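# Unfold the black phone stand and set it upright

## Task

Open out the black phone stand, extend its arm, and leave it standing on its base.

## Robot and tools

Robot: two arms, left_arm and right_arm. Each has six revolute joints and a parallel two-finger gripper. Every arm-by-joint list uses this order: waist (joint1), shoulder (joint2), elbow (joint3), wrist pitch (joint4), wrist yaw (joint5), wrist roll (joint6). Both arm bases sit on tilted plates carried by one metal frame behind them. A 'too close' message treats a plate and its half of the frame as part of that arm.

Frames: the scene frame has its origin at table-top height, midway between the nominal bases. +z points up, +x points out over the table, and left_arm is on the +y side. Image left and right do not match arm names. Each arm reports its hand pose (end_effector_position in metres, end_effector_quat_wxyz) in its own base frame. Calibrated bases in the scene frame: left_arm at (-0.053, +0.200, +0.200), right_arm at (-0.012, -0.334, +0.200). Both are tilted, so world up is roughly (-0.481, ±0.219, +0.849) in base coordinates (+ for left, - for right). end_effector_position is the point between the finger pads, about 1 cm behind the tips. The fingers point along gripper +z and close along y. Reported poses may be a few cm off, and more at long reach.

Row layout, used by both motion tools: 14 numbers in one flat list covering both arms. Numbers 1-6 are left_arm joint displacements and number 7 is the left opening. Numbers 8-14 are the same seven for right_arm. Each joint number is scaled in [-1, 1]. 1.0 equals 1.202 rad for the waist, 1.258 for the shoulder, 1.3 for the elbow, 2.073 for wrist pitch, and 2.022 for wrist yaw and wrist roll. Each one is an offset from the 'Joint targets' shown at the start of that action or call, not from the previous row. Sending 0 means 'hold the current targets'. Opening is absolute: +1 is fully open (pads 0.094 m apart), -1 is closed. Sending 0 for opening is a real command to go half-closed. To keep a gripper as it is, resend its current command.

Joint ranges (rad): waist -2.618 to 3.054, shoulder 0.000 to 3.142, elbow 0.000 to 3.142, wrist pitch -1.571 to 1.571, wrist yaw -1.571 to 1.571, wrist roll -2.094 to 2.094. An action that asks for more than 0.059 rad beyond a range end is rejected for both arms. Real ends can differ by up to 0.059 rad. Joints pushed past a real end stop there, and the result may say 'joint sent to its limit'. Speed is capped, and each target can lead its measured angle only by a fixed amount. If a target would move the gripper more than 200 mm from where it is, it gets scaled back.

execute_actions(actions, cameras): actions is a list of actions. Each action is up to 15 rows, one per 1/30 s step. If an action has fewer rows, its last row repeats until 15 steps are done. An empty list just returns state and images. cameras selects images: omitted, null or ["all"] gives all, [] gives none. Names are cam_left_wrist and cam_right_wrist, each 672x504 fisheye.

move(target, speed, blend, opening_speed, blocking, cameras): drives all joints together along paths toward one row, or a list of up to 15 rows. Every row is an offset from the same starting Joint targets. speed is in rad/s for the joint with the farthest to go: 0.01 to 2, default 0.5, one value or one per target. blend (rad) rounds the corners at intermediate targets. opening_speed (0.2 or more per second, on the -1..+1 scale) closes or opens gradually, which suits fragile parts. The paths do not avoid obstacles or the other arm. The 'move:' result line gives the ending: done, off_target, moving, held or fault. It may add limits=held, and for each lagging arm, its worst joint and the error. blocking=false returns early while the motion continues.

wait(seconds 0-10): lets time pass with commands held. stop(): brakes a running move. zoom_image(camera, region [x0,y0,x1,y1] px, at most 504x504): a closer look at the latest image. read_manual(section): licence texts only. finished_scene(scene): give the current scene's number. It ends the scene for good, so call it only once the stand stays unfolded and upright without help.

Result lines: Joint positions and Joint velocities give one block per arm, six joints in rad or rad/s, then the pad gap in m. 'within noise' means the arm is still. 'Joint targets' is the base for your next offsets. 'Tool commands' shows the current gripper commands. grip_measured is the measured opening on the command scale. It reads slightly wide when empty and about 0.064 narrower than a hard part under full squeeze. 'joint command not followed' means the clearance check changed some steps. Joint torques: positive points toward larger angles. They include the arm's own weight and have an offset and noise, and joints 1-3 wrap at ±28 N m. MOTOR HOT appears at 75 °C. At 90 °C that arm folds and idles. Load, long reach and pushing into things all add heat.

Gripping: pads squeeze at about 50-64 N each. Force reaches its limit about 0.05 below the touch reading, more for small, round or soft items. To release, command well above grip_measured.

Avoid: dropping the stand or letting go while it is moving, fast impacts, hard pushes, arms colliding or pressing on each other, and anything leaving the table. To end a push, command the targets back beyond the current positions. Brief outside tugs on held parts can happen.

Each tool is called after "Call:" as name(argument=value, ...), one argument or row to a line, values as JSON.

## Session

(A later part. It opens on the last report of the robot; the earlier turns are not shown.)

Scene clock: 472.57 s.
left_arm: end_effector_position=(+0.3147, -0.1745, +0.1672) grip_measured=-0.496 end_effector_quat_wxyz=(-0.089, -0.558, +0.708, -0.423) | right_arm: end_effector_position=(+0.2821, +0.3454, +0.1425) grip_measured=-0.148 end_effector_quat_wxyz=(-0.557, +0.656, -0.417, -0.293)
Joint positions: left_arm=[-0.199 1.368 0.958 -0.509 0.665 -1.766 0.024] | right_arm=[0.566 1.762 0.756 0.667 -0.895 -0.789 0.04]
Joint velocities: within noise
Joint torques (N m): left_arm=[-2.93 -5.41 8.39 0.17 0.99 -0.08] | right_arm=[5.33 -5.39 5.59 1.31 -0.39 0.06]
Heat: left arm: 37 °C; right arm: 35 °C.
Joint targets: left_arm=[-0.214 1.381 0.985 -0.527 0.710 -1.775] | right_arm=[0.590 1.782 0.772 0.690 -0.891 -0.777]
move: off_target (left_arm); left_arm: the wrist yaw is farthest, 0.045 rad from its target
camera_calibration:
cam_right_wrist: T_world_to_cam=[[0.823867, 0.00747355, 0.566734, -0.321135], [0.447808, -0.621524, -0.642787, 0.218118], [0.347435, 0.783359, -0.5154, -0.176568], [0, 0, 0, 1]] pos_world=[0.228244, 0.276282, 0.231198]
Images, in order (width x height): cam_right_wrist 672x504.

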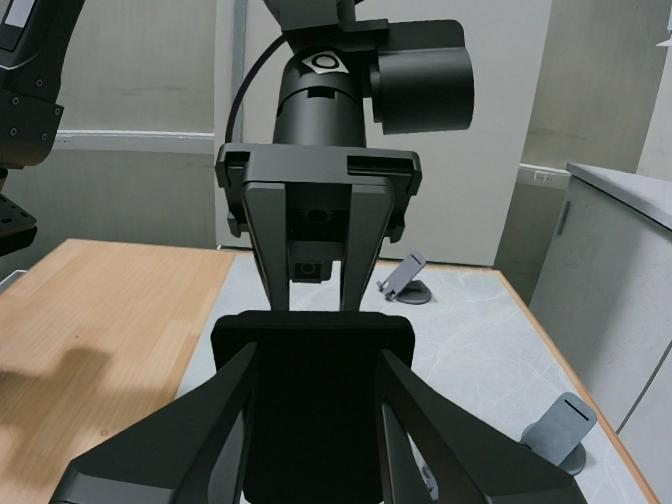

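Call:
move(
  target=[0,0,0,0,0,0,-0.75,0.0062,0.0083,0.0105,0.001,0.0034,0.002,-0.15],
  speed=0.05,
  cameras=["cam_right_wrist"],
)

Call:
move(
  target=[0,0,0,0,0,0,-0.75,0.0062,0.0083,0.0105,0.001,0.0034,0.002,-0.15],
  speed=0.05,
  cameras=["cam_right_wrist","cam_left_wrist"],
)

Scene clock: 479.77 s.
left_arm: end_effector_position=(+0.3147, -0.1745, +0.1672) grip_measured=-0.496 end_effector_quat_wxyz=(-0.089, -0.558, +0.708, -0.423) | right_arm: end_effector_position=(+0.2835, +0.3493, +0.1431) grip_measured=-0.148 end_effector_quat_wxyz=(-0.557, +0.656, -0.416, -0.294)
Joint positions: left_arm=[-0.199 1.368 0.958 -0.509 0.665 -1.766 0.024] | right_arm=[0.574 1.772 0.77 0.668 -0.889 -0.784 0.04]
Joint velocities: within noise
Joint torques (N m): left_arm=[-2.93 -5.41 8.4 0.17 0.99 -0.08] | right_arm=[5.44 -5.45 5.64 1.31 -0.38 0.07]
Heat: left arm: 37 °C; right arm: 36 °C.
Joint targets: left_arm=[-0.214 1.381 0.985 -0.527 0.710 -1.775] | right_arm=[0.597 1.793 0.786 0.692 -0.884 -0.773]
move: off_target (left_arm); left_arm: the wrist yaw is farthest, 0.045 rad from its target
camera_calibration:
cam_right_wrist: T_world_to_cam=[[0.823587, 0.00758952, 0.567139, -0.322637], [0.448692, -0.620378, -0.643278, 0.219703], [0.346959, 0.784266, -0.514341, -0.180231], [0, 0, 0, 1]] pos_world=[0.229673, 0.280096, 0.23161]
Images, in order (width x height): cam_right_wrist 672x504.

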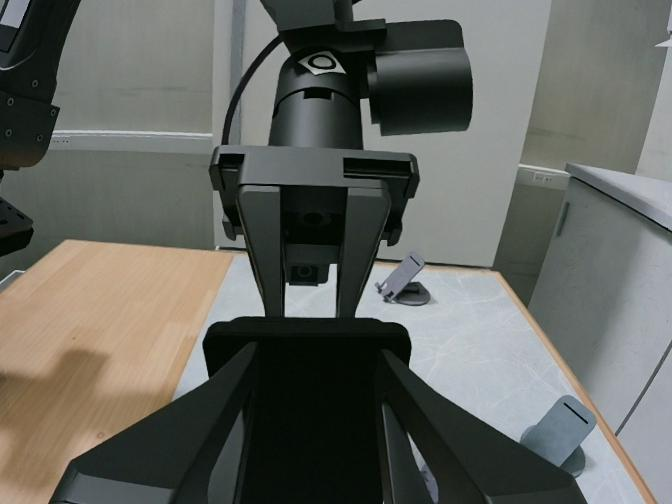

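Scene clock: 480.47 s.
left_arm: end_effector_position=(+0.3147, -0.1745, +0.1672) grip_measured=-0.496 end_effector_quat_wxyz=(-0.089, -0.558, +0.708, -0.423) | right_arm: end_effector_position=(+0.2850, +0.3527, +0.1436) grip_measured=-0.148 end_effector_quat_wxyz=(-0.558, +0.656, -0.416, -0.294)
Joint positions: left_arm=[-0.199 1.368 0.958 -0.509 0.665 -1.766 0.024] | right_arm=[0.58 1.781 0.782 0.67 -0.883 -0.78 0.04]
Joint velocities: within noise
Joint torques (N m): left_arm=[-2.93 -5.39 8.4 0.17 0.99 -0.08] | right_arm=[5.53 -5.46 5.76 1.32 -0.36 0.05]
Heat: left arm: 37 °C; right arm: 36 °C.
Joint targets: left_arm=[-0.214 1.381 0.985 -0.527 0.710 -1.775] | right_arm=[0.605 1.803 0.799 0.694 -0.877 -0.769]
move: off_target (left_arm); left_arm: the wrist yaw is farthest, 0.045 rad from its target
camera_calibration:
cam_left_wrist: T_world_to_cam=[[0.870357, 0.0685766, 0.487622, -0.350778], [-0.432266, -0.367885, 0.82329, -0.0236189], [0.235847, -0.927339, -0.290548, -0.0681511], [0, 0, 0, 1]] pos_world=[0.311165, -0.0478331, 0.170691]
cam_right_wrist: T_world_to_cam=[[0.82333, 0.00640644, 0.567527, -0.323848], [0.448607, -0.619885, -0.643812, 0.221375], [0.347677, 0.784666, -0.513244, -0.183597], [0, 0, 0, 1]] pos_world=[0.231156, 0.283364, 0.232086]

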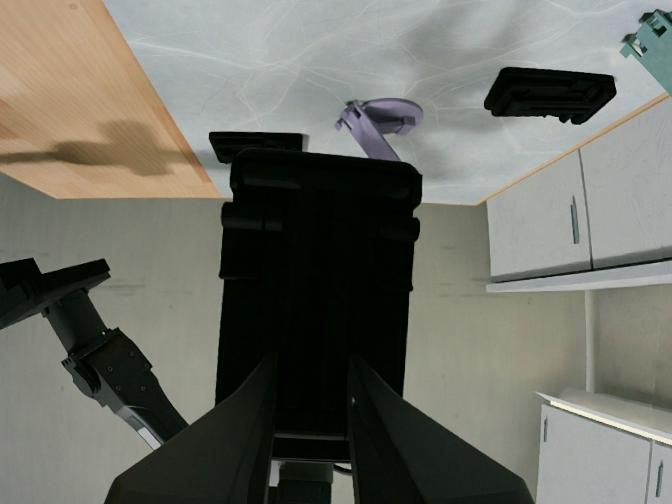

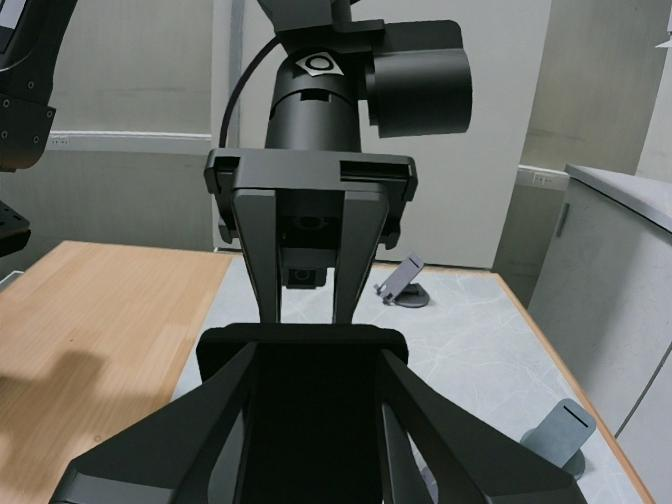

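Call:
move(
  target=[0,0,0,0,0,0,-0.75,0.0108,0.0032,-0.0077,0.0096,0.0064,0.0035,-0.15],
  speed=0.05,
  cameras=["cam_right_wrist","cam_left_wrist"],
)

Scene clock: 490.07 s.
left_arm: end_effector_position=(+0.3147, -0.1745, +0.1672) grip_measured=-0.496 end_effector_quat_wxyz=(-0.089, -0.558, +0.708, -0.423) | right_arm: end_effector_position=(+0.2841, +0.3552, +0.1445) grip_measured=-0.148 end_effector_quat_wxyz=(-0.560, +0.655, -0.414, -0.294)
Joint positions: left_arm=[-0.199 1.368 0.958 -0.509 0.665 -1.766 0.024] | right_arm=[0.588 1.785 0.782 0.683 -0.877 -0.772 0.04]
Joint velocities: within noise
Joint torques (N m): left_arm=[-2.93 -5.41 8.4 0.17 1 -0.08] | right_arm=[6.05 -5.35 4.85 1.39 -0.29 0.07]
Heat: left arm: 37 °C; right arm: 35 °C.
Joint targets: left_arm=[-0.214 1.381 0.985 -0.527 0.710 -1.775] | right_arm=[0.618 1.807 0.789 0.714 -0.865 -0.762]
move: off_target (left_arm); left_arm: the wrist yaw is farthest, 0.045 rad from its target
camera_calibration:
cam_left_wrist: T_world_to_cam=[[0.870357, 0.0685766, 0.487622, -0.350778], [-0.432266, -0.367885, 0.82329, -0.0236189], [0.235847, -0.927339, -0.290548, -0.0681511], [0, 0, 0, 1]] pos_world=[0.311165, -0.0478331, 0.170691]
cam_right_wrist: T_world_to_cam=[[0.821878, 0.00386739, 0.569651, -0.322593], [0.450435, -0.616597, -0.64569, 0.222503], [0.348748, 0.787269, -0.50851, -0.18673], [0, 0, 0, 1]] pos_world=[0.23003, 0.285449, 0.232479]

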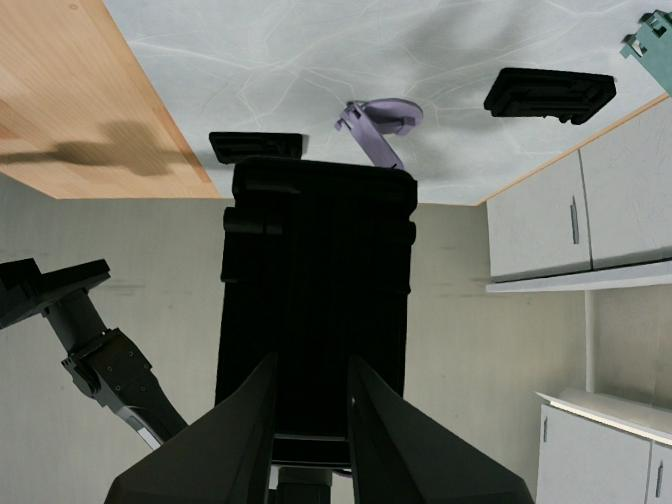

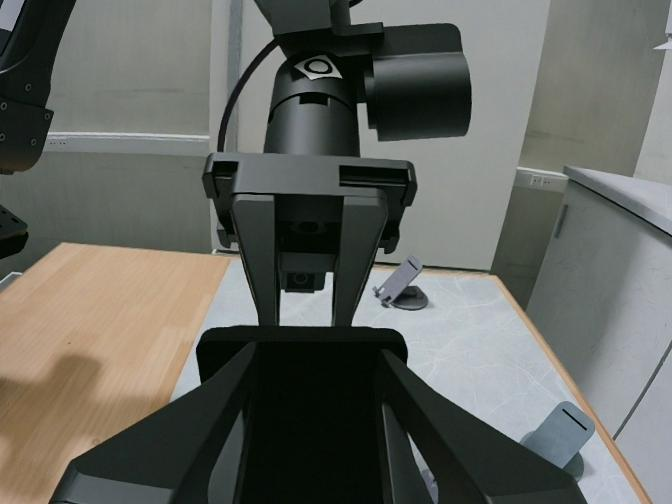

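Call:
move(
  target=[0,0,0,0,0,0,-0.75,-0.0341,-0.0358,-0.0377,-0.0043,-0.0184,-0.0124,0.6],
  speed=0.15,
  cameras=["cam_right_wrist","cam_left_wrist"],
)

Scene clock: 502.30 s.
left_arm: end_effector_position=(+0.3123, -0.1742, +0.1655) grip_measured=-0.496 end_effector_quat_wxyz=(-0.094, -0.561, +0.708, -0.419) | right_arm: end_effector_position=(+0.2797, +0.3499, +0.1347) grip_measured=+0.598 end_effector_quat_wxyz=(-0.553, +0.655, -0.421, -0.295)
Joint positions: left_arm=[-0.199 1.368 0.958 -0.523 0.666 -1.766 0.024] | right_arm=[0.583 1.785 0.748 0.696 -0.877 -0.777 0.075]
Joint velocities: within noise
Joint torques (N m): left_arm=[-2.92 -5.38 8.38 0.28 0.99 -0.08] | right_arm=[3.11 -8.51 3.38 1.17 -0.72 -0.07]
Heat: left arm: 37 °C; right arm: 36 °C.
Joint targets: left_arm=[-0.214 1.381 0.985 -0.527 0.710 -1.775] | right_arm=[0.577 1.762 0.740 0.705 -0.902 -0.787]
move: off_target (left_arm); left_arm: the wrist yaw is farthest, 0.044 rad from its target
camera_calibration:
cam_left_wrist: T_world_to_cam=[[0.877056, 0.067038, 0.475688, -0.348288], [-0.421227, -0.368749, 0.828609, -0.0277196], [0.230958, -0.927108, -0.295175, -0.0654664], [0, 0, 0, 1]] pos_world=[0.308911, -0.0475675, 0.169321]
cam_right_wrist: T_world_to_cam=[[0.829464, 0.00775666, 0.558506, -0.315325], [0.43952, -0.626111, -0.644056, 0.221058], [0.344691, 0.779696, -0.522745, -0.18028], [0, 0, 0, 1]] pos_world=[0.226532, 0.281416, 0.224244]

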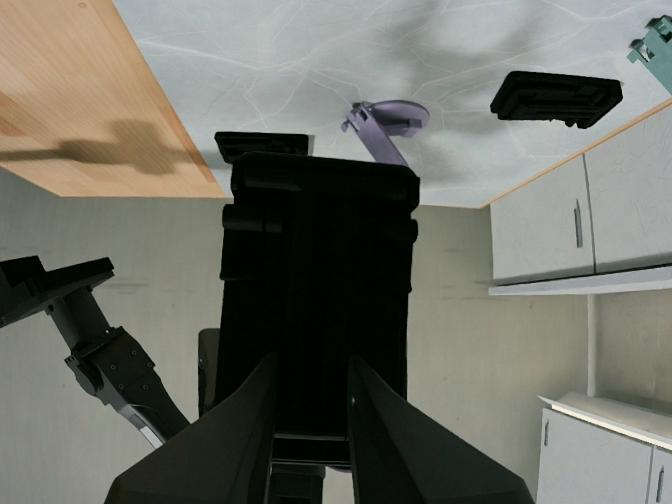

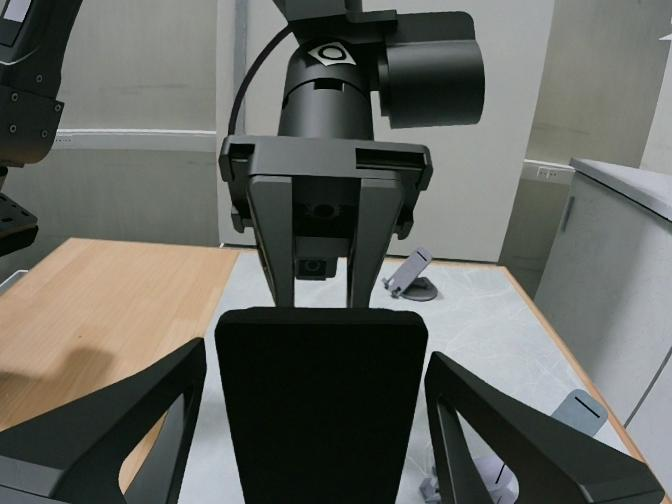

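Call:
move(
  target=[0,0,0,0,0,0,-0.75,-0.0208,-0.0223,-0.0054,-0.0127,-0.0114,-0.0064,0.7],
  speed=0.15,
  cameras=["cam_right_wrist","cam_left_wrist"],
)

Scene clock: 510.43 s.
left_arm: end_effector_position=(+0.3123, -0.1742, +0.1655) grip_measured=-0.496 end_effector_quat_wxyz=(-0.094, -0.561, +0.708, -0.419) | right_arm: end_effector_position=(+0.2830, +0.3420, +0.1447) grip_measured=+0.698 end_effector_quat_wxyz=(-0.565, +0.654, -0.411, -0.289)
Joint positions: left_arm=[-0.199 1.368 0.958 -0.523 0.666 -1.766 0.024] | right_arm=[0.557 1.757 0.742 0.696 -0.9 -0.79 0.08]
Joint velocities: within noise
Joint torques (N m): left_arm=[-2.93 -5.39 8.38 0.28 0.99 -0.08] | right_arm=[3.02 -8.58 3.32 0.93 -0.71 -0.07]
Heat: left arm: 37 °C; right arm: 37 °C.
Joint targets: left_arm=[-0.214 1.381 0.985 -0.527 0.710 -1.775] | right_arm=[0.552 1.734 0.733 0.679 -0.925 -0.800]
move: off_target (left_arm); left_arm: the wrist yaw is farthest, 0.044 rad from its target
camera_calibration:
cam_left_wrist: T_world_to_cam=[[0.877056, 0.067038, 0.475688, -0.348288], [-0.421227, -0.368749, 0.828609, -0.0277196], [0.230958, -0.927108, -0.295175, -0.0654664], [0, 0, 0, 1]] pos_world=[0.308911, -0.0475675, 0.169321]
cam_right_wrist: T_world_to_cam=[[0.813786, -0.00299059, 0.581157, -0.318826], [0.456295, -0.616024, -0.642113, 0.212612], [0.359927, 0.787722, -0.499947, -0.180414], [0, 0, 0, 1]] pos_world=[0.227378, 0.272137, 0.231612]

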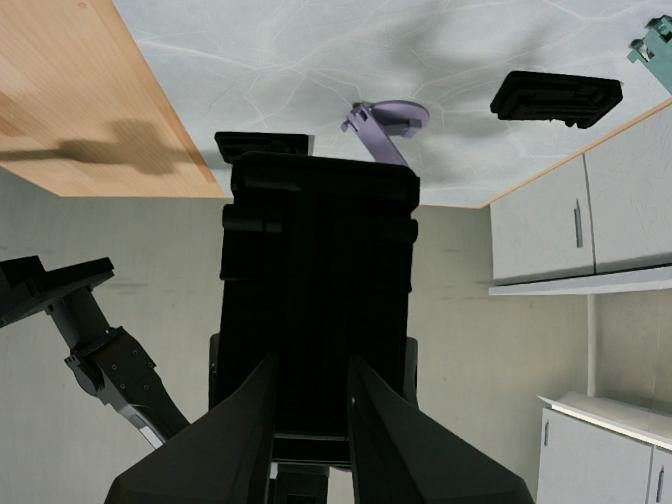

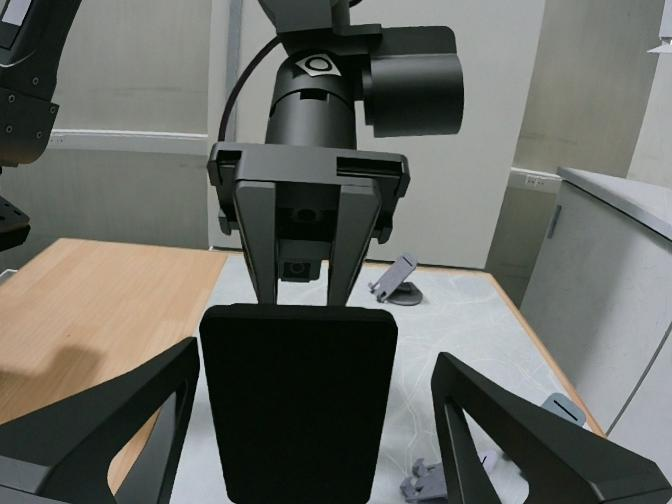

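Call:
move(
  target=[0,0,0,0,0,0,-0.75,0.0474,0.0509,0.0292,0.0225,0.0277,0.0168,0.6],
  speed=0.1,
  cameras=["cam_right_wrist","cam_left_wrist"],
)

Scene clock: 526.37 s.
left_arm: end_effector_position=(+0.3123, -0.1742, +0.1655) grip_measured=-0.496 end_effector_quat_wxyz=(-0.094, -0.561, +0.708, -0.419) | right_arm: end_effector_position=(+0.2806, +0.3516, +0.1403) grip_measured=+0.602 end_effector_quat_wxyz=(-0.560, +0.655, -0.415, -0.291)
Joint positions: left_arm=[-0.199 1.368 0.958 -0.523 0.666 -1.766 0.024] | right_arm=[0.586 1.778 0.754 0.702 -0.874 -0.777 0.075]
Joint velocities: within noise
Joint torques (N m): left_arm=[-2.93 -5.39 8.38 0.27 0.99 -0.08] | right_arm=[5.31 -5.48 5.6 1.33 -0.37 0.05]
Heat: left arm: 36 °C; right arm: 38 °C.
Joint targets: left_arm=[-0.214 1.381 0.985 -0.527 0.710 -1.775] | right_arm=[0.609 1.798 0.771 0.725 -0.869 -0.766]
move: off_target (left_arm); left_arm: the wrist yaw is farthest, 0.044 rad from its target
camera_calibration:
cam_left_wrist: T_world_to_cam=[[0.877056, 0.067038, 0.475688, -0.348288], [-0.421227, -0.368749, 0.828609, -0.0277196], [0.230958, -0.927108, -0.295175, -0.0654664], [0, 0, 0, 1]] pos_world=[0.308911, -0.0475675, 0.169321]
cam_right_wrist: T_world_to_cam=[[0.820478, 0.00262253, 0.571672, -0.316718], [0.449855, -0.620034, -0.642798, 0.220146], [0.35277, 0.784571, -0.509904, -0.1848], [0, 0, 0, 1]] pos_world=[0.226018, 0.282317, 0.228338]

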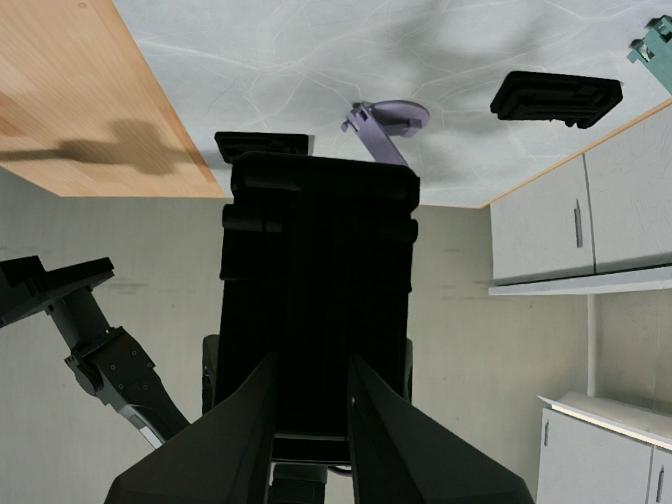

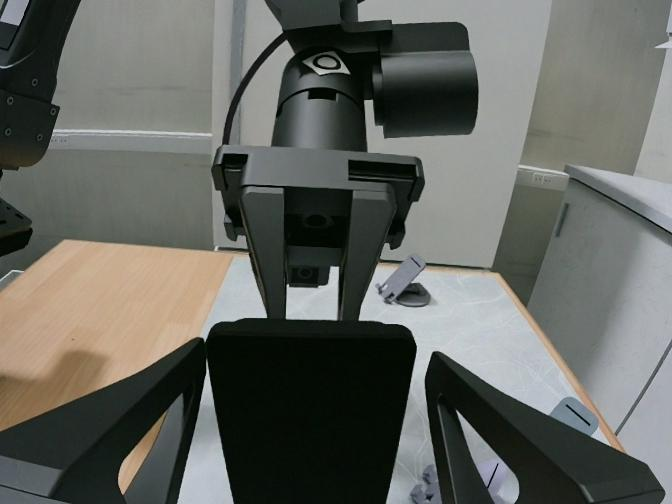

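Call:
move(
  target=[0,0,0,0,0,0,-0.75,0.0146,0.0154,0.0094,0.0068,0.0084,0.0045,0.6],
  speed=0.1,
  cameras=["cam_right_wrist","cam_left_wrist"],
)

Scene clock: 533.70 s.
left_arm: end_effector_position=(+0.3123, -0.1742, +0.1655) grip_measured=-0.496 end_effector_quat_wxyz=(-0.094, -0.561, +0.708, -0.419) | right_arm: end_effector_position=(+0.2810, +0.3558, +0.1398) grip_measured=+0.602 end_effector_quat_wxyz=(-0.559, +0.652, -0.418, -0.296)
Joint positions: left_arm=[-0.199 1.368 0.958 -0.523 0.666 -1.766 0.024] | right_arm=[0.596 1.792 0.763 0.714 -0.868 -0.758 0.075]
Joint velocities: within noise
Joint torques (N m): left_arm=[-2.92 -5.39 8.39 0.27 0.99 -0.07] | right_arm=[6.13 -5.14 5.85 1.35 -0.24 0.04]
Heat: left arm: 36 °C; right arm: 37 °C.
Joint targets: left_arm=[-0.214 1.381 0.985 -0.527 0.710 -1.775] | right_arm=[0.626 1.818 0.784 0.739 -0.852 -0.757]
move: off_target (left_arm); left_arm: the wrist yaw is farthest, 0.044 rad from its target
camera_calibration:
cam_left_wrist: T_world_to_cam=[[0.877056, 0.067038, 0.475688, -0.348288], [-0.421227, -0.368749, 0.828609, -0.0277196], [0.230958, -0.927108, -0.295175, -0.0654664], [0, 0, 0, 1]] pos_world=[0.308911, -0.0475675, 0.169321]
cam_right_wrist: T_world_to_cam=[[0.82645, -0.0000309992, 0.56301, -0.316323], [0.442841, -0.617477, -0.650087, 0.224314], [0.347666, 0.786589, -0.5103, -0.187752], [0, 0, 0, 1]] pos_world=[0.227365, 0.286183, 0.228107]

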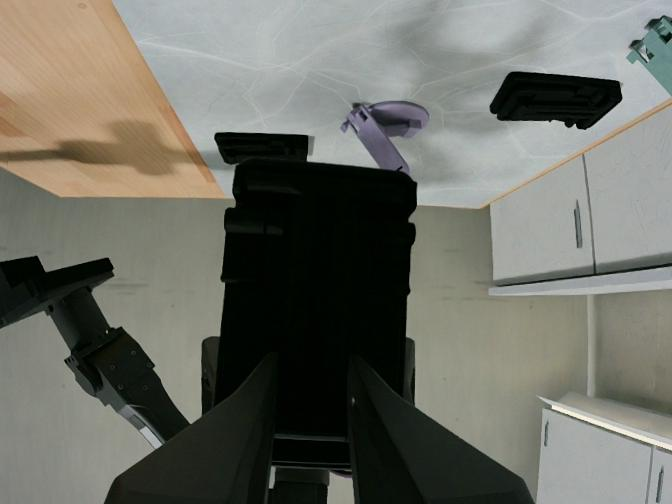

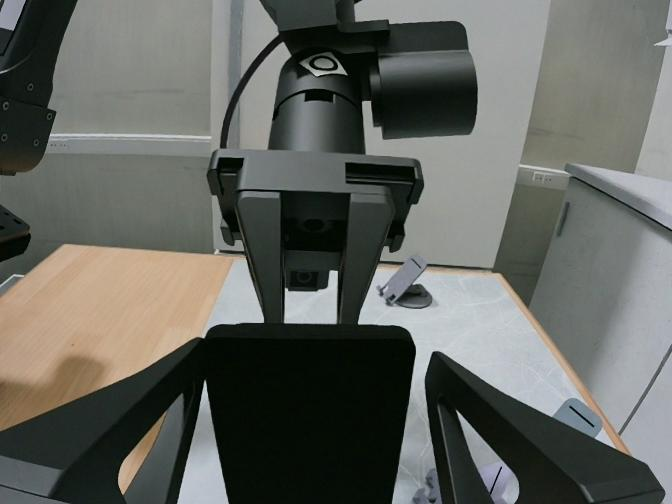

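Call:
move(
  target=[
    [0,0,0,0,0,0,-0.75,-0.0532,-0.07,-0.0608,-0.0164,-0.0312,-0.0188,0.6],
    [0,0,0,0,0,0,-0.75,-0.0532,-0.07,-0.0608,-0.0164,-0.0312,-0.0188,0.8],
  ],
  speed=0.15,
  cameras=["cam_right_wrist","cam_left_wrist"],
)

Scene clock: 543.50 s.
left_arm: end_effector_position=(+0.3121, -0.1742, +0.1657) grip_measured=-0.496 end_effector_quat_wxyz=(-0.094, -0.561, +0.708, -0.418) | right_arm: end_effector_position=(+0.2760, +0.3417, +0.1394) grip_measured=+0.798 end_effector_quat_wxyz=(-0.562, +0.655, -0.414, -0.290)
Joint positions: left_arm=[-0.199 1.368 0.959 -0.526 0.666 -1.766 0.024] | right_arm=[0.568 1.752 0.713 0.716 -0.891 -0.786 0.084]
Joint velocities: within noise
Joint torques (N m): left_arm=[-2.93 -5.39 8.21 0.31 0.99 -0.07] | right_arm=[3.04 -8.39 3.25 1 -0.71 -0.07]
Heat: left arm: 36 °C; right arm: 36 °C.
Joint targets: left_arm=[-0.214 1.381 0.985 -0.527 0.710 -1.775] | right_arm=[0.562 1.730 0.705 0.705 -0.915 -0.795]
move: off_target (left_arm); left_arm: the wrist yaw is farthest, 0.044 rad from its target
camera_calibration:
cam_left_wrist: T_world_to_cam=[[0.87777, 0.0668943, 0.474389, -0.348246], [-0.41998, -0.369, 0.829129, -0.028462], [0.230514, -0.927019, -0.295803, -0.0650725], [0, 0, 0, 1]] pos_world=[0.308726, -0.0475303, 0.169554]
cam_right_wrist: T_world_to_cam=[[0.817741, 0.000518378, 0.575587, -0.311505], [0.452581, -0.61843, -0.642429, 0.214076], [0.355627, 0.78584, -0.50595, -0.177622], [0, 0, 0, 1]] pos_world=[0.221011, 0.272135, 0.226959]

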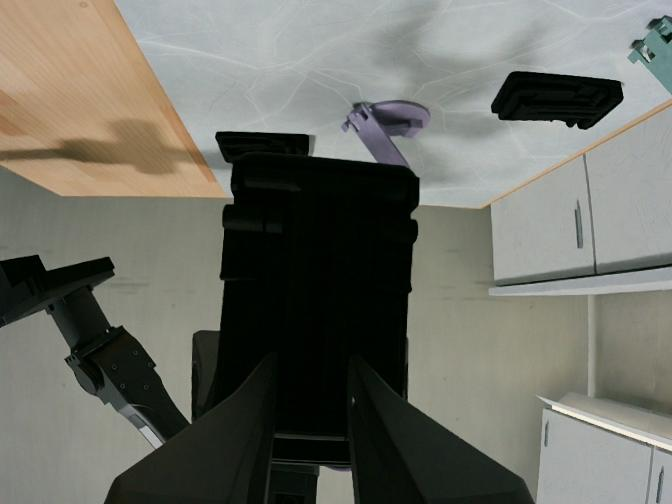

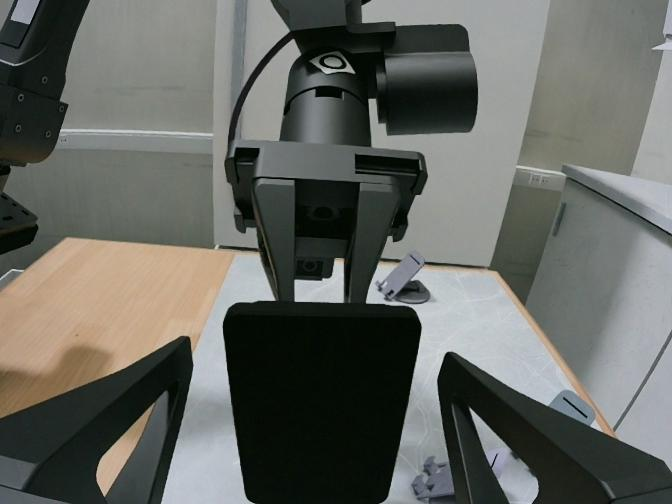

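Call:
move(
  target=[0,0,0,0,0,0,-0.75,0.0599,0.066,0.0546,0.0145,0.0346,0.0198,0.8],
  speed=0.1,
  cameras=["cam_right_wrist","cam_left_wrist"],
)

Scene clock: 552.93 s.
left_arm: end_effector_position=(+0.3121, -0.1742, +0.1657) grip_measured=-0.496 end_effector_quat_wxyz=(-0.094, -0.561, +0.708, -0.418) | right_arm: end_effector_position=(+0.2773, +0.3596, +0.1377) grip_measured=+0.798 end_effector_quat_wxyz=(-0.558, +0.656, -0.416, -0.292)
Joint positions: left_arm=[-0.199 1.368 0.959 -0.526 0.666 -1.766 0.024] | right_arm=[0.612 1.792 0.759 0.716 -0.849 -0.766 0.084]
Joint velocities: within noise
Joint torques (N m): left_arm=[-2.93 -5.38 8.21 0.31 0.99 -0.08] | right_arm=[5.45 -5.46 5.6 1.31 -0.38 0.07]
Heat: left arm: 36 °C; right arm: 36 °C.
Joint targets: left_arm=[-0.214 1.381 0.985 -0.527 0.710 -1.775] | right_arm=[0.634 1.813 0.776 0.735 -0.845 -0.755]
move: off_target (left_arm); left_arm: the wrist yaw is farthest, 0.044 rad from its target
camera_calibration:
cam_left_wrist: T_world_to_cam=[[0.87777, 0.0668943, 0.474389, -0.348246], [-0.41998, -0.369, 0.829129, -0.028462], [0.230514, -0.927019, -0.295803, -0.0650725], [0, 0, 0, 1]] pos_world=[0.308726, -0.0475303, 0.169554]
cam_right_wrist: T_world_to_cam=[[0.821798, 0.00475083, 0.569759, -0.313421], [0.448726, -0.621633, -0.642042, 0.225615], [0.35113, 0.783295, -0.512988, -0.189882], [0, 0, 0, 1]] pos_world=[0.223003, 0.290473, 0.226022]

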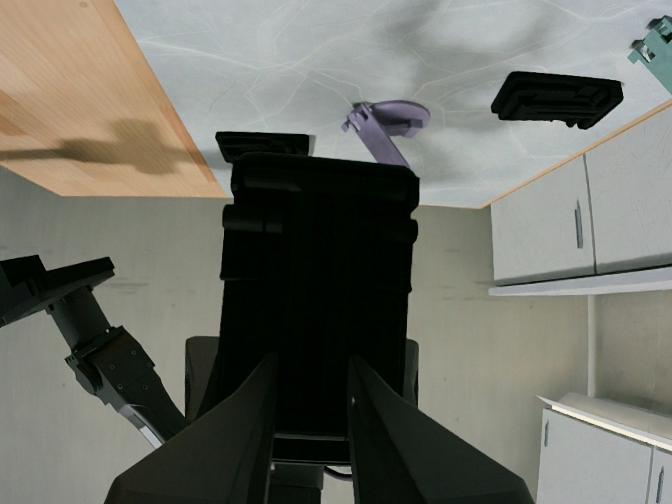

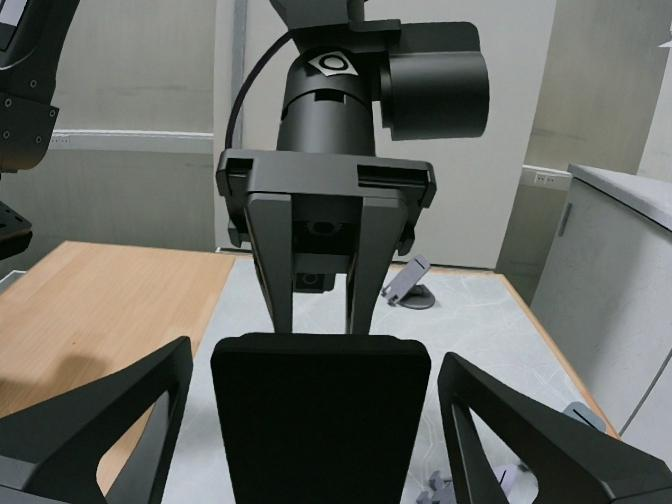

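Call:
move(
  target=[
    [0,0,0,0,0,0,-0.75,0,0,0,0,0,0,0.35],
  ],
  opening_speed=0.3,
  cameras=["cam_right_wrist","cam_left_wrist"],
)

Scene clock: 559.10 s.
left_arm: end_effector_position=(+0.3121, -0.1742, +0.1657) grip_measured=-0.496 end_effector_quat_wxyz=(-0.094, -0.561, +0.708, -0.418) | right_arm: end_effector_position=(+0.2780, +0.3596, +0.1381) grip_measured=+0.483 end_effector_quat_wxyz=(-0.560, +0.655, -0.416, -0.290)
Joint positions: left_arm=[-0.199 1.368 0.959 -0.526 0.666 -1.766 0.024] | right_arm=[0.612 1.792 0.759 0.719 -0.846 -0.766 0.07]
Joint velocities: within noise
Joint torques (N m): left_arm=[-2.93 -5.39 8.23 0.31 0.99 -0.08] | right_arm=[5.45 -5.46 5.6 1.29 -0.42 0.06]
Heat: left arm: 36 °C; right arm: 35 °C.
Joint targets: left_arm=[-0.214 1.381 0.985 -0.527 0.710 -1.775] | right_arm=[0.634 1.813 0.776 0.735 -0.845 -0.755]
move: off_target (left_arm); left_arm: the wrist yaw is farthest, 0.044 rad from its target
camera_calibration:
cam_left_wrist: T_world_to_cam=[[0.87777, 0.0668943, 0.474389, -0.348246], [-0.41998, -0.369, 0.829129, -0.028462], [0.230514, -0.927019, -0.295803, -0.0650725], [0, 0, 0, 1]] pos_world=[0.308726, -0.0475303, 0.169554]
cam_right_wrist: T_world_to_cam=[[0.820061, 0.00179581, 0.572273, -0.313017], [0.448875, -0.62231, -0.641281, 0.2257], [0.35498, 0.782768, -0.511139, -0.191064], [0, 0, 0, 1]] pos_world=[0.223206, 0.290576, 0.226209]

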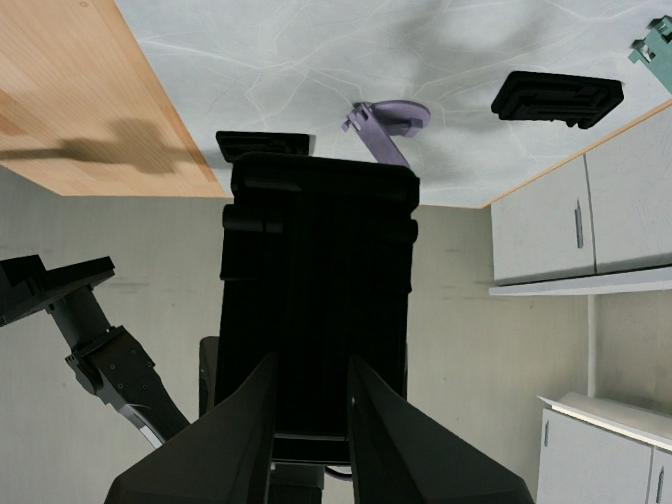

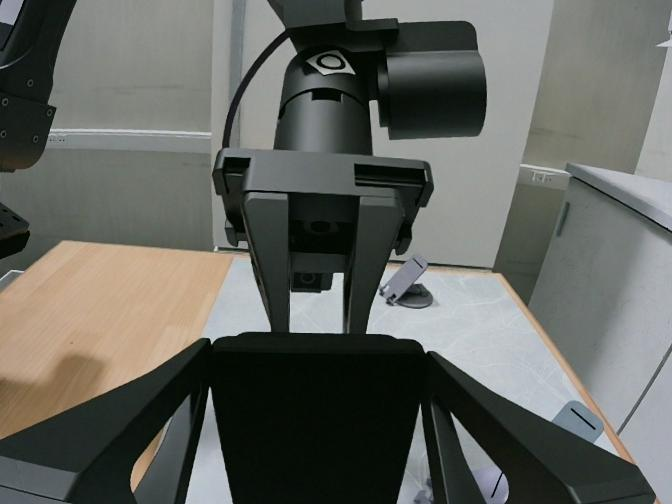

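Call:
move(
  target=[0,0,0,0,0,0,-0.8,-0.0322,-0.1152,-0.0392,-0.0564,-0.0105,-0.0088,0.33],
  speed=0.1,
  cameras=["cam_right_wrist","cam_left_wrist"],
)

Scene clock: 614.60 s.
left_arm: end_effector_position=(+0.3054, -0.1876, +0.1749) grip_measured=-0.496 end_effector_quat_wxyz=(-0.123, -0.543, +0.708, -0.434) | right_arm: end_effector_position=(+0.2696, +0.3517, +0.1518) grip_measured=+0.482 end_effector_quat_wxyz=(-0.558, +0.654, -0.421, -0.290)
Joint positions: left_arm=[-0.215 1.368 0.965 -0.518 0.731 -1.779 0.024] | right_arm=[0.609 1.706 0.733 0.653 -0.843 -0.763 0.07]
Joint velocities: within noise
Joint torques (N m): left_arm=[-1.51 -5.39 7.69 0.26 0.31 0] | right_arm=[2.39 -9.46 3.7 0.79 -0.69 -0.07]
Heat: left arm: 36 °C; right arm: 34 °C.
Joint targets: left_arm=[-0.214 1.381 0.985 -0.527 0.710 -1.775] | right_arm=[0.596 1.668 0.725 0.618 -0.866 -0.773]
move: off_target (right_arm); right_arm: the shoulder is farthest, 0.038 rad from its target
camera_calibration:
cam_left_wrist: T_world_to_cam=[[0.883909, 0.0525194, 0.464701, -0.348675], [-0.429783, -0.300516, 0.851456, -0.0318791], [0.184368, -0.95233, -0.243057, -0.0731471], [0, 0, 0, 1]] pos_world=[0.307982, -0.0609281, 0.171394]
cam_right_wrist: T_world_to_cam=[[0.824312, -0.00134928, 0.566134, -0.313053], [0.439947, -0.627841, -0.642076, 0.237794], [0.356308, 0.77834, -0.516944, -0.172781], [0, 0, 0, 1]] pos_world=[0.215, 0.283357, 0.240594]

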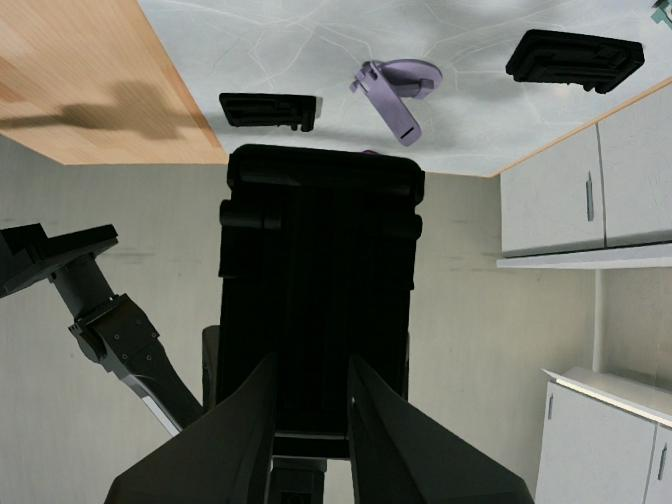

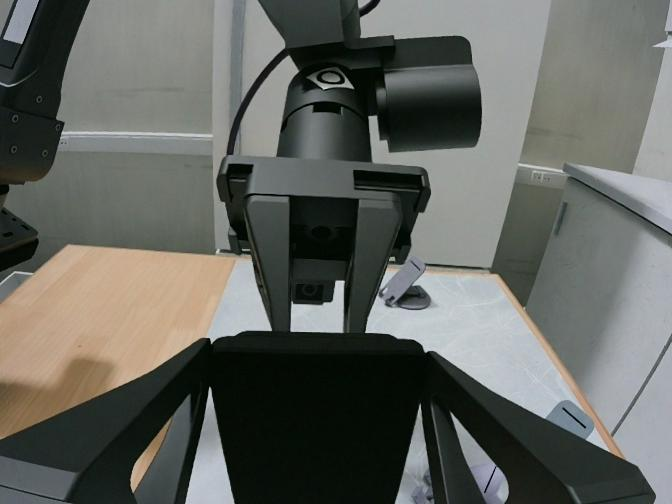

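Call:
move(
  target=[0.0695,0.01,0.0023,-0.0244,0.0242,0.0455,-0.8,-0.0752,0,-0.0274,0,-0.0416,-0.0277,0.33],
  speed=0.1,
  cameras=["cam_right_wrist","cam_left_wrist"],
)

Scene clock: 628.17 s.
left_arm: end_effector_position=(+0.3059, -0.1807, +0.1743) grip_measured=-0.498 end_effector_quat_wxyz=(-0.134, -0.525, +0.713, -0.445) | right_arm: end_effector_position=(+0.2721, +0.3325, +0.1470) grip_measured=+0.479 end_effector_quat_wxyz=(-0.559, +0.660, -0.406, -0.294)
Joint positions: left_arm=[-0.168 1.386 0.965 -0.534 0.801 -1.704 0.024] | right_arm=[0.543 1.705 0.707 0.653 -0.931 -0.817 0.069]
Joint velocities: within noise
Joint torques (N m): left_arm=[1.17 -6.02 7.8 -0.11 0.08 0.21] | right_arm=[0.42 -9.37 2.61 0.75 -0.66 -0.1]
Heat: left arm: 36 °C; right arm: 37 °C.
Joint targets: left_arm=[-0.131 1.393 0.988 -0.577 0.759 -1.683] | right_arm=[0.505 1.668 0.689 0.618 -0.950 -0.829]
move: off_target (left_arm, right_arm); left_arm: the wrist pitch is farthest, 0.044 rad from its target; right_arm: the waist is farthest, 0.038 rad from its target
camera_calibration:
cam_left_wrist: T_world_to_cam=[[0.879244, 0.0322254, 0.475281, -0.353348], [-0.451767, -0.2601, 0.853379, -0.0153821], [0.151121, -0.965044, -0.214133, -0.0639892], [0, 0, 0, 1]] pos_world=[0.3134, -0.0543665, 0.167364]
cam_right_wrist: T_world_to_cam=[[0.814785, 0.0177286, 0.579492, -0.318174], [0.467532, -0.611161, -0.638668, 0.208031], [0.34284, 0.791308, -0.506253, -0.163477], [0, 0, 0, 1]] pos_world=[0.218029, 0.262142, 0.234482]

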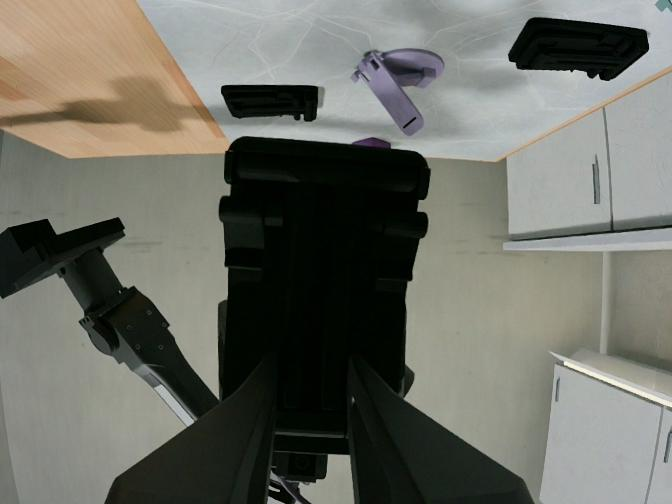

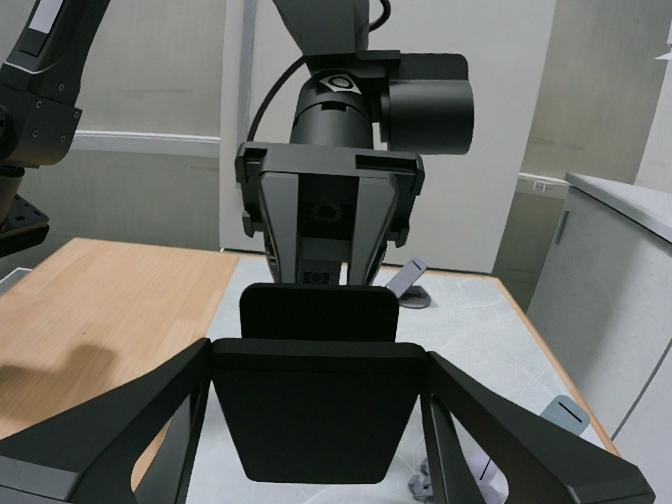

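Call:
move(
  target=[0,0,0,0,0,0,-0.8,-0.0752,0.0136,-0.0274,-0.0015,-0.0416,-0.0277,0.33],
  speed=0.1,
  cameras=["cam_right_wrist","cam_left_wrist"],
)

Scene clock: 633.47 s.
left_arm: end_effector_position=(+0.3055, -0.1806, +0.1724) grip_measured=-0.499 end_effector_quat_wxyz=(-0.135, -0.524, +0.715, -0.443) | right_arm: end_effector_position=(+0.2752, +0.3076, +0.1408) grip_measured=+0.477 end_effector_quat_wxyz=(-0.561, +0.662, -0.396, -0.299)
Joint positions: left_arm=[-0.168 1.391 0.965 -0.538 0.801 -1.697 0.024] | right_arm=[0.459 1.705 0.673 0.653 -1.03 -0.87 0.069]
Joint velocities: within noise
Joint torques (N m): left_arm=[1.2 -6.31 7.79 -0.08 0.08 0.11] | right_arm=[-0.29 -8.03 2.09 0.66 -0.51 -0.11]
Heat: left arm: 36 °C; right arm: 38 °C.
Joint targets: left_arm=[-0.131 1.393 0.988 -0.577 0.759 -1.683] | right_arm=[0.415 1.685 0.653 0.615 -1.034 -0.885]
move: off_target (left_arm, right_arm); left_arm: the wrist yaw is farthest, 0.042 rad from its target; right_arm: the waist is farthest, 0.044 rad from its target
camera_calibration:
cam_left_wrist: T_world_to_cam=[[0.880856, 0.0266565, 0.472634, -0.353049], [-0.450233, -0.261236, 0.853842, -0.0146677], [0.146229, -0.964907, -0.21811, -0.0620522], [0, 0, 0, 1]] pos_world=[0.313455, -0.0542952, 0.165853]
cam_right_wrist: T_world_to_cam=[[0.810848, 0.026724, 0.584647, -0.319108], [0.483108, -0.594432, -0.642851, 0.178542], [0.330353, 0.803702, -0.494904, -0.149964], [0, 0, 0, 1]] pos_world=[0.222034, 0.235185, 0.227124]

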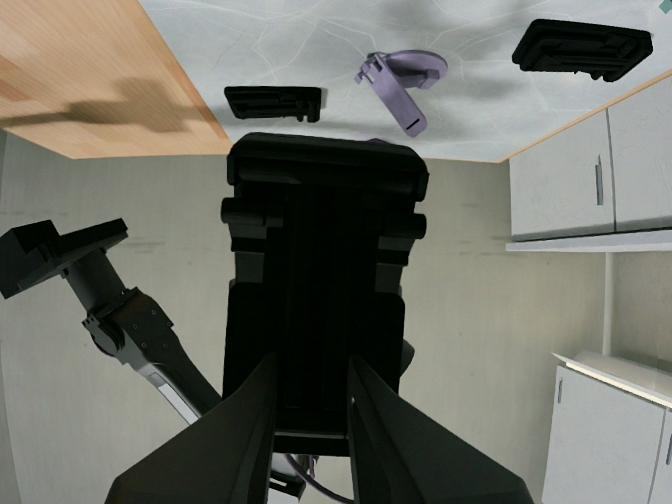

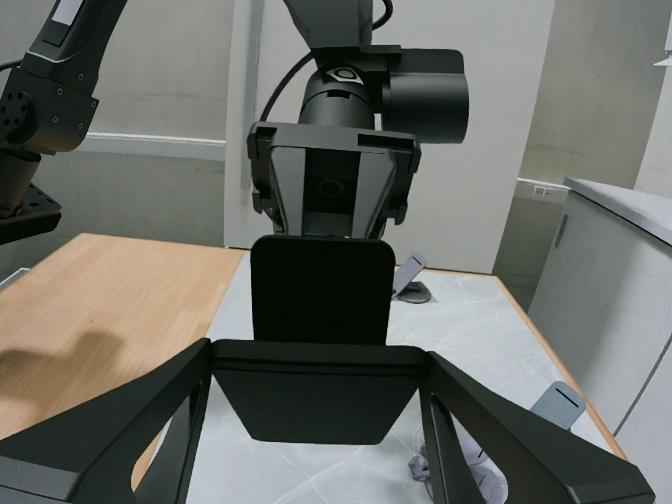

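Call:
move(
  target=[0,0,0,0,0,0,-0.8,-0.071,0.1261,0.0055,0.04,-0.0381,-0.0386,0.33],
  speed=0.12,
  cameras=["cam_right_wrist","cam_left_wrist"],
)

Scene clock: 656.00 s.
left_arm: end_effector_position=(+0.3076, -0.1756, +0.1662) grip_measured=-0.499 end_effector_quat_wxyz=(-0.122, -0.531, +0.719, -0.432) | right_arm: end_effector_position=(+0.2882, +0.2883, +0.1173) grip_measured=+0.473 end_effector_quat_wxyz=(-0.567, +0.664, -0.382, -0.304)
Joint positions: left_arm=[-0.165 1.395 0.965 -0.549 0.768 -1.681 0.024] | right_arm=[0.376 1.817 0.673 0.726 -1.131 -0.938 0.069]
Joint velocities: within noise
Joint torques (N m): left_arm=[0.85 -6.75 7.73 -0.02 0.43 0] | right_arm=[-0.59 -4.93 1.81 0.68 -0.26 -0.25]
Heat: left arm: 36 °C; right arm: 37 °C.
Joint targets: left_arm=[-0.131 1.393 0.988 -0.577 0.759 -1.683] | right_arm=[0.330 1.843 0.660 0.698 -1.111 -0.963]
move: off_target (right_arm); right_arm: the waist is farthest, 0.047 rad from its target
camera_calibration:
cam_left_wrist: T_world_to_cam=[[0.879972, 0.0220048, 0.474515, -0.353015], [-0.447579, -0.296225, 0.843756, -0.0124558], [0.15913, -0.954865, -0.250821, -0.0556512], [0, 0, 0, 1]] pos_world=[0.313924, -0.049061, 0.164062]
cam_right_wrist: T_world_to_cam=[[0.801049, 0.0345948, 0.597598, -0.316266], [0.506299, -0.571754, -0.645569, 0.132809], [0.319346, 0.819695, -0.475519, -0.154093], [0, 0, 0, 1]] pos_world=[0.235312, 0.213184, 0.201463]

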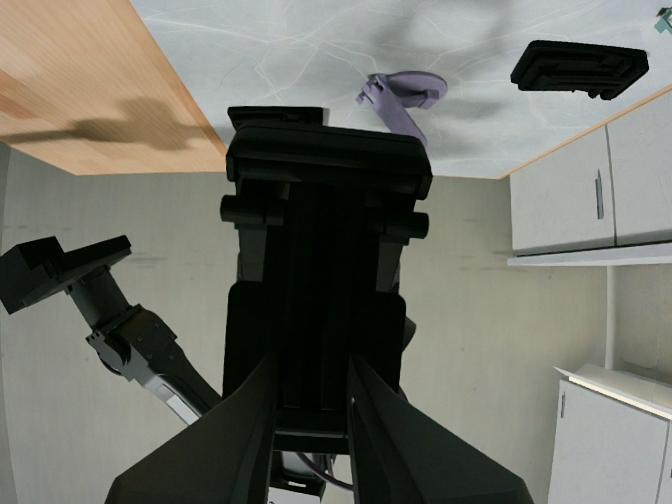

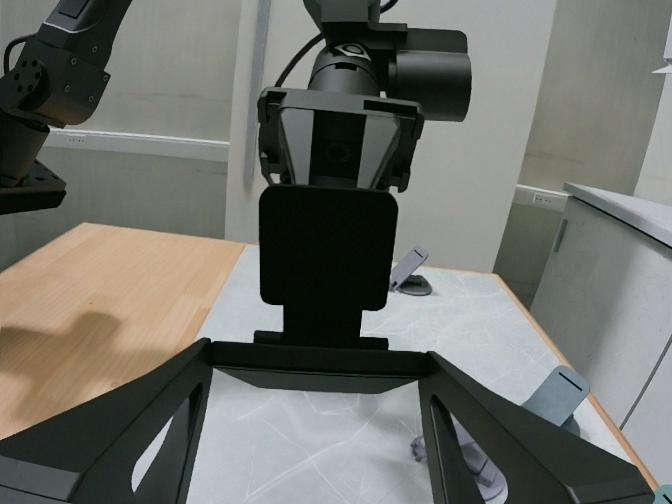

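Call:
move(
  target=[0,0,0,0,0,0,-0.8,-0.0466,0.1116,0.0337,0.018,-0.0242,-0.0323,0.33],
  speed=0.12,
  cameras=["cam_right_wrist","cam_left_wrist"],
)

Scene clock: 663.50 s.
left_arm: end_effector_position=(+0.3105, -0.1691, +0.1602) grip_measured=-0.499 end_effector_quat_wxyz=(-0.114, -0.542, +0.718, -0.421) | right_arm: end_effector_position=(+0.3023, +0.2806, +0.0931) grip_measured=+0.468 end_effector_quat_wxyz=(-0.568, +0.666, -0.371, -0.311)
Joint positions: left_arm=[-0.154 1.403 0.965 -0.558 0.742 -1.675 0.024] | right_arm=[0.332 1.949 0.717 0.774 -1.196 -0.99 0.069]
Joint velocities: within noise
Joint torques (N m): left_arm=[0.51 -7.24 7.68 0.04 0.71 -0.06] | right_arm=[-0.69 -4.72 1.01 0.53 -0.1 -0.36]
Heat: left arm: 36 °C; right arm: 36 °C.
Joint targets: left_arm=[-0.131 1.393 0.988 -0.577 0.759 -1.683] | right_arm=[0.274 1.984 0.704 0.736 -1.160 -1.028]
move: off_target (right_arm); right_arm: the waist is farthest, 0.058 rad from its target
camera_calibration:
cam_left_wrist: T_world_to_cam=[[0.883511, 0.0286367, 0.467534, -0.351724], [-0.433622, -0.327469, 0.839485, -0.0130063], [0.177143, -0.944428, -0.276905, -0.051015], [0, 0, 0, 1]] pos_world=[0.314149, -0.0423669, 0.161235]
cam_right_wrist: T_world_to_cam=[[0.7974, 0.0461736, 0.601682, -0.315423], [0.521969, -0.553123, -0.64931, 0.0959928], [0.302823, 0.831819, -0.465162, -0.163147], [0, 0, 0, 1]] pos_world=[0.250817, 0.203368, 0.176224]

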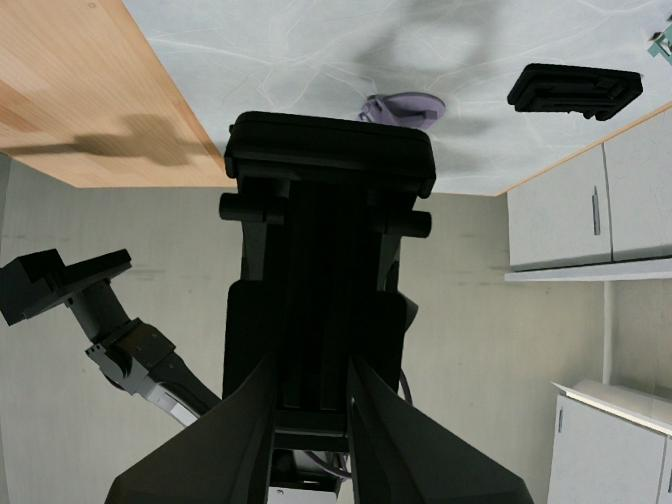

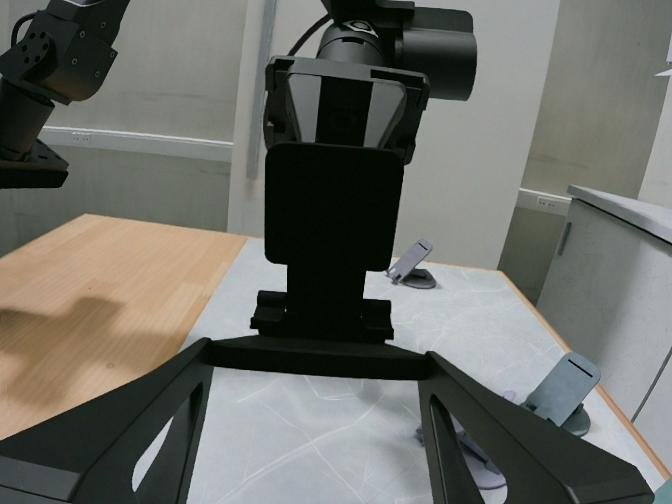

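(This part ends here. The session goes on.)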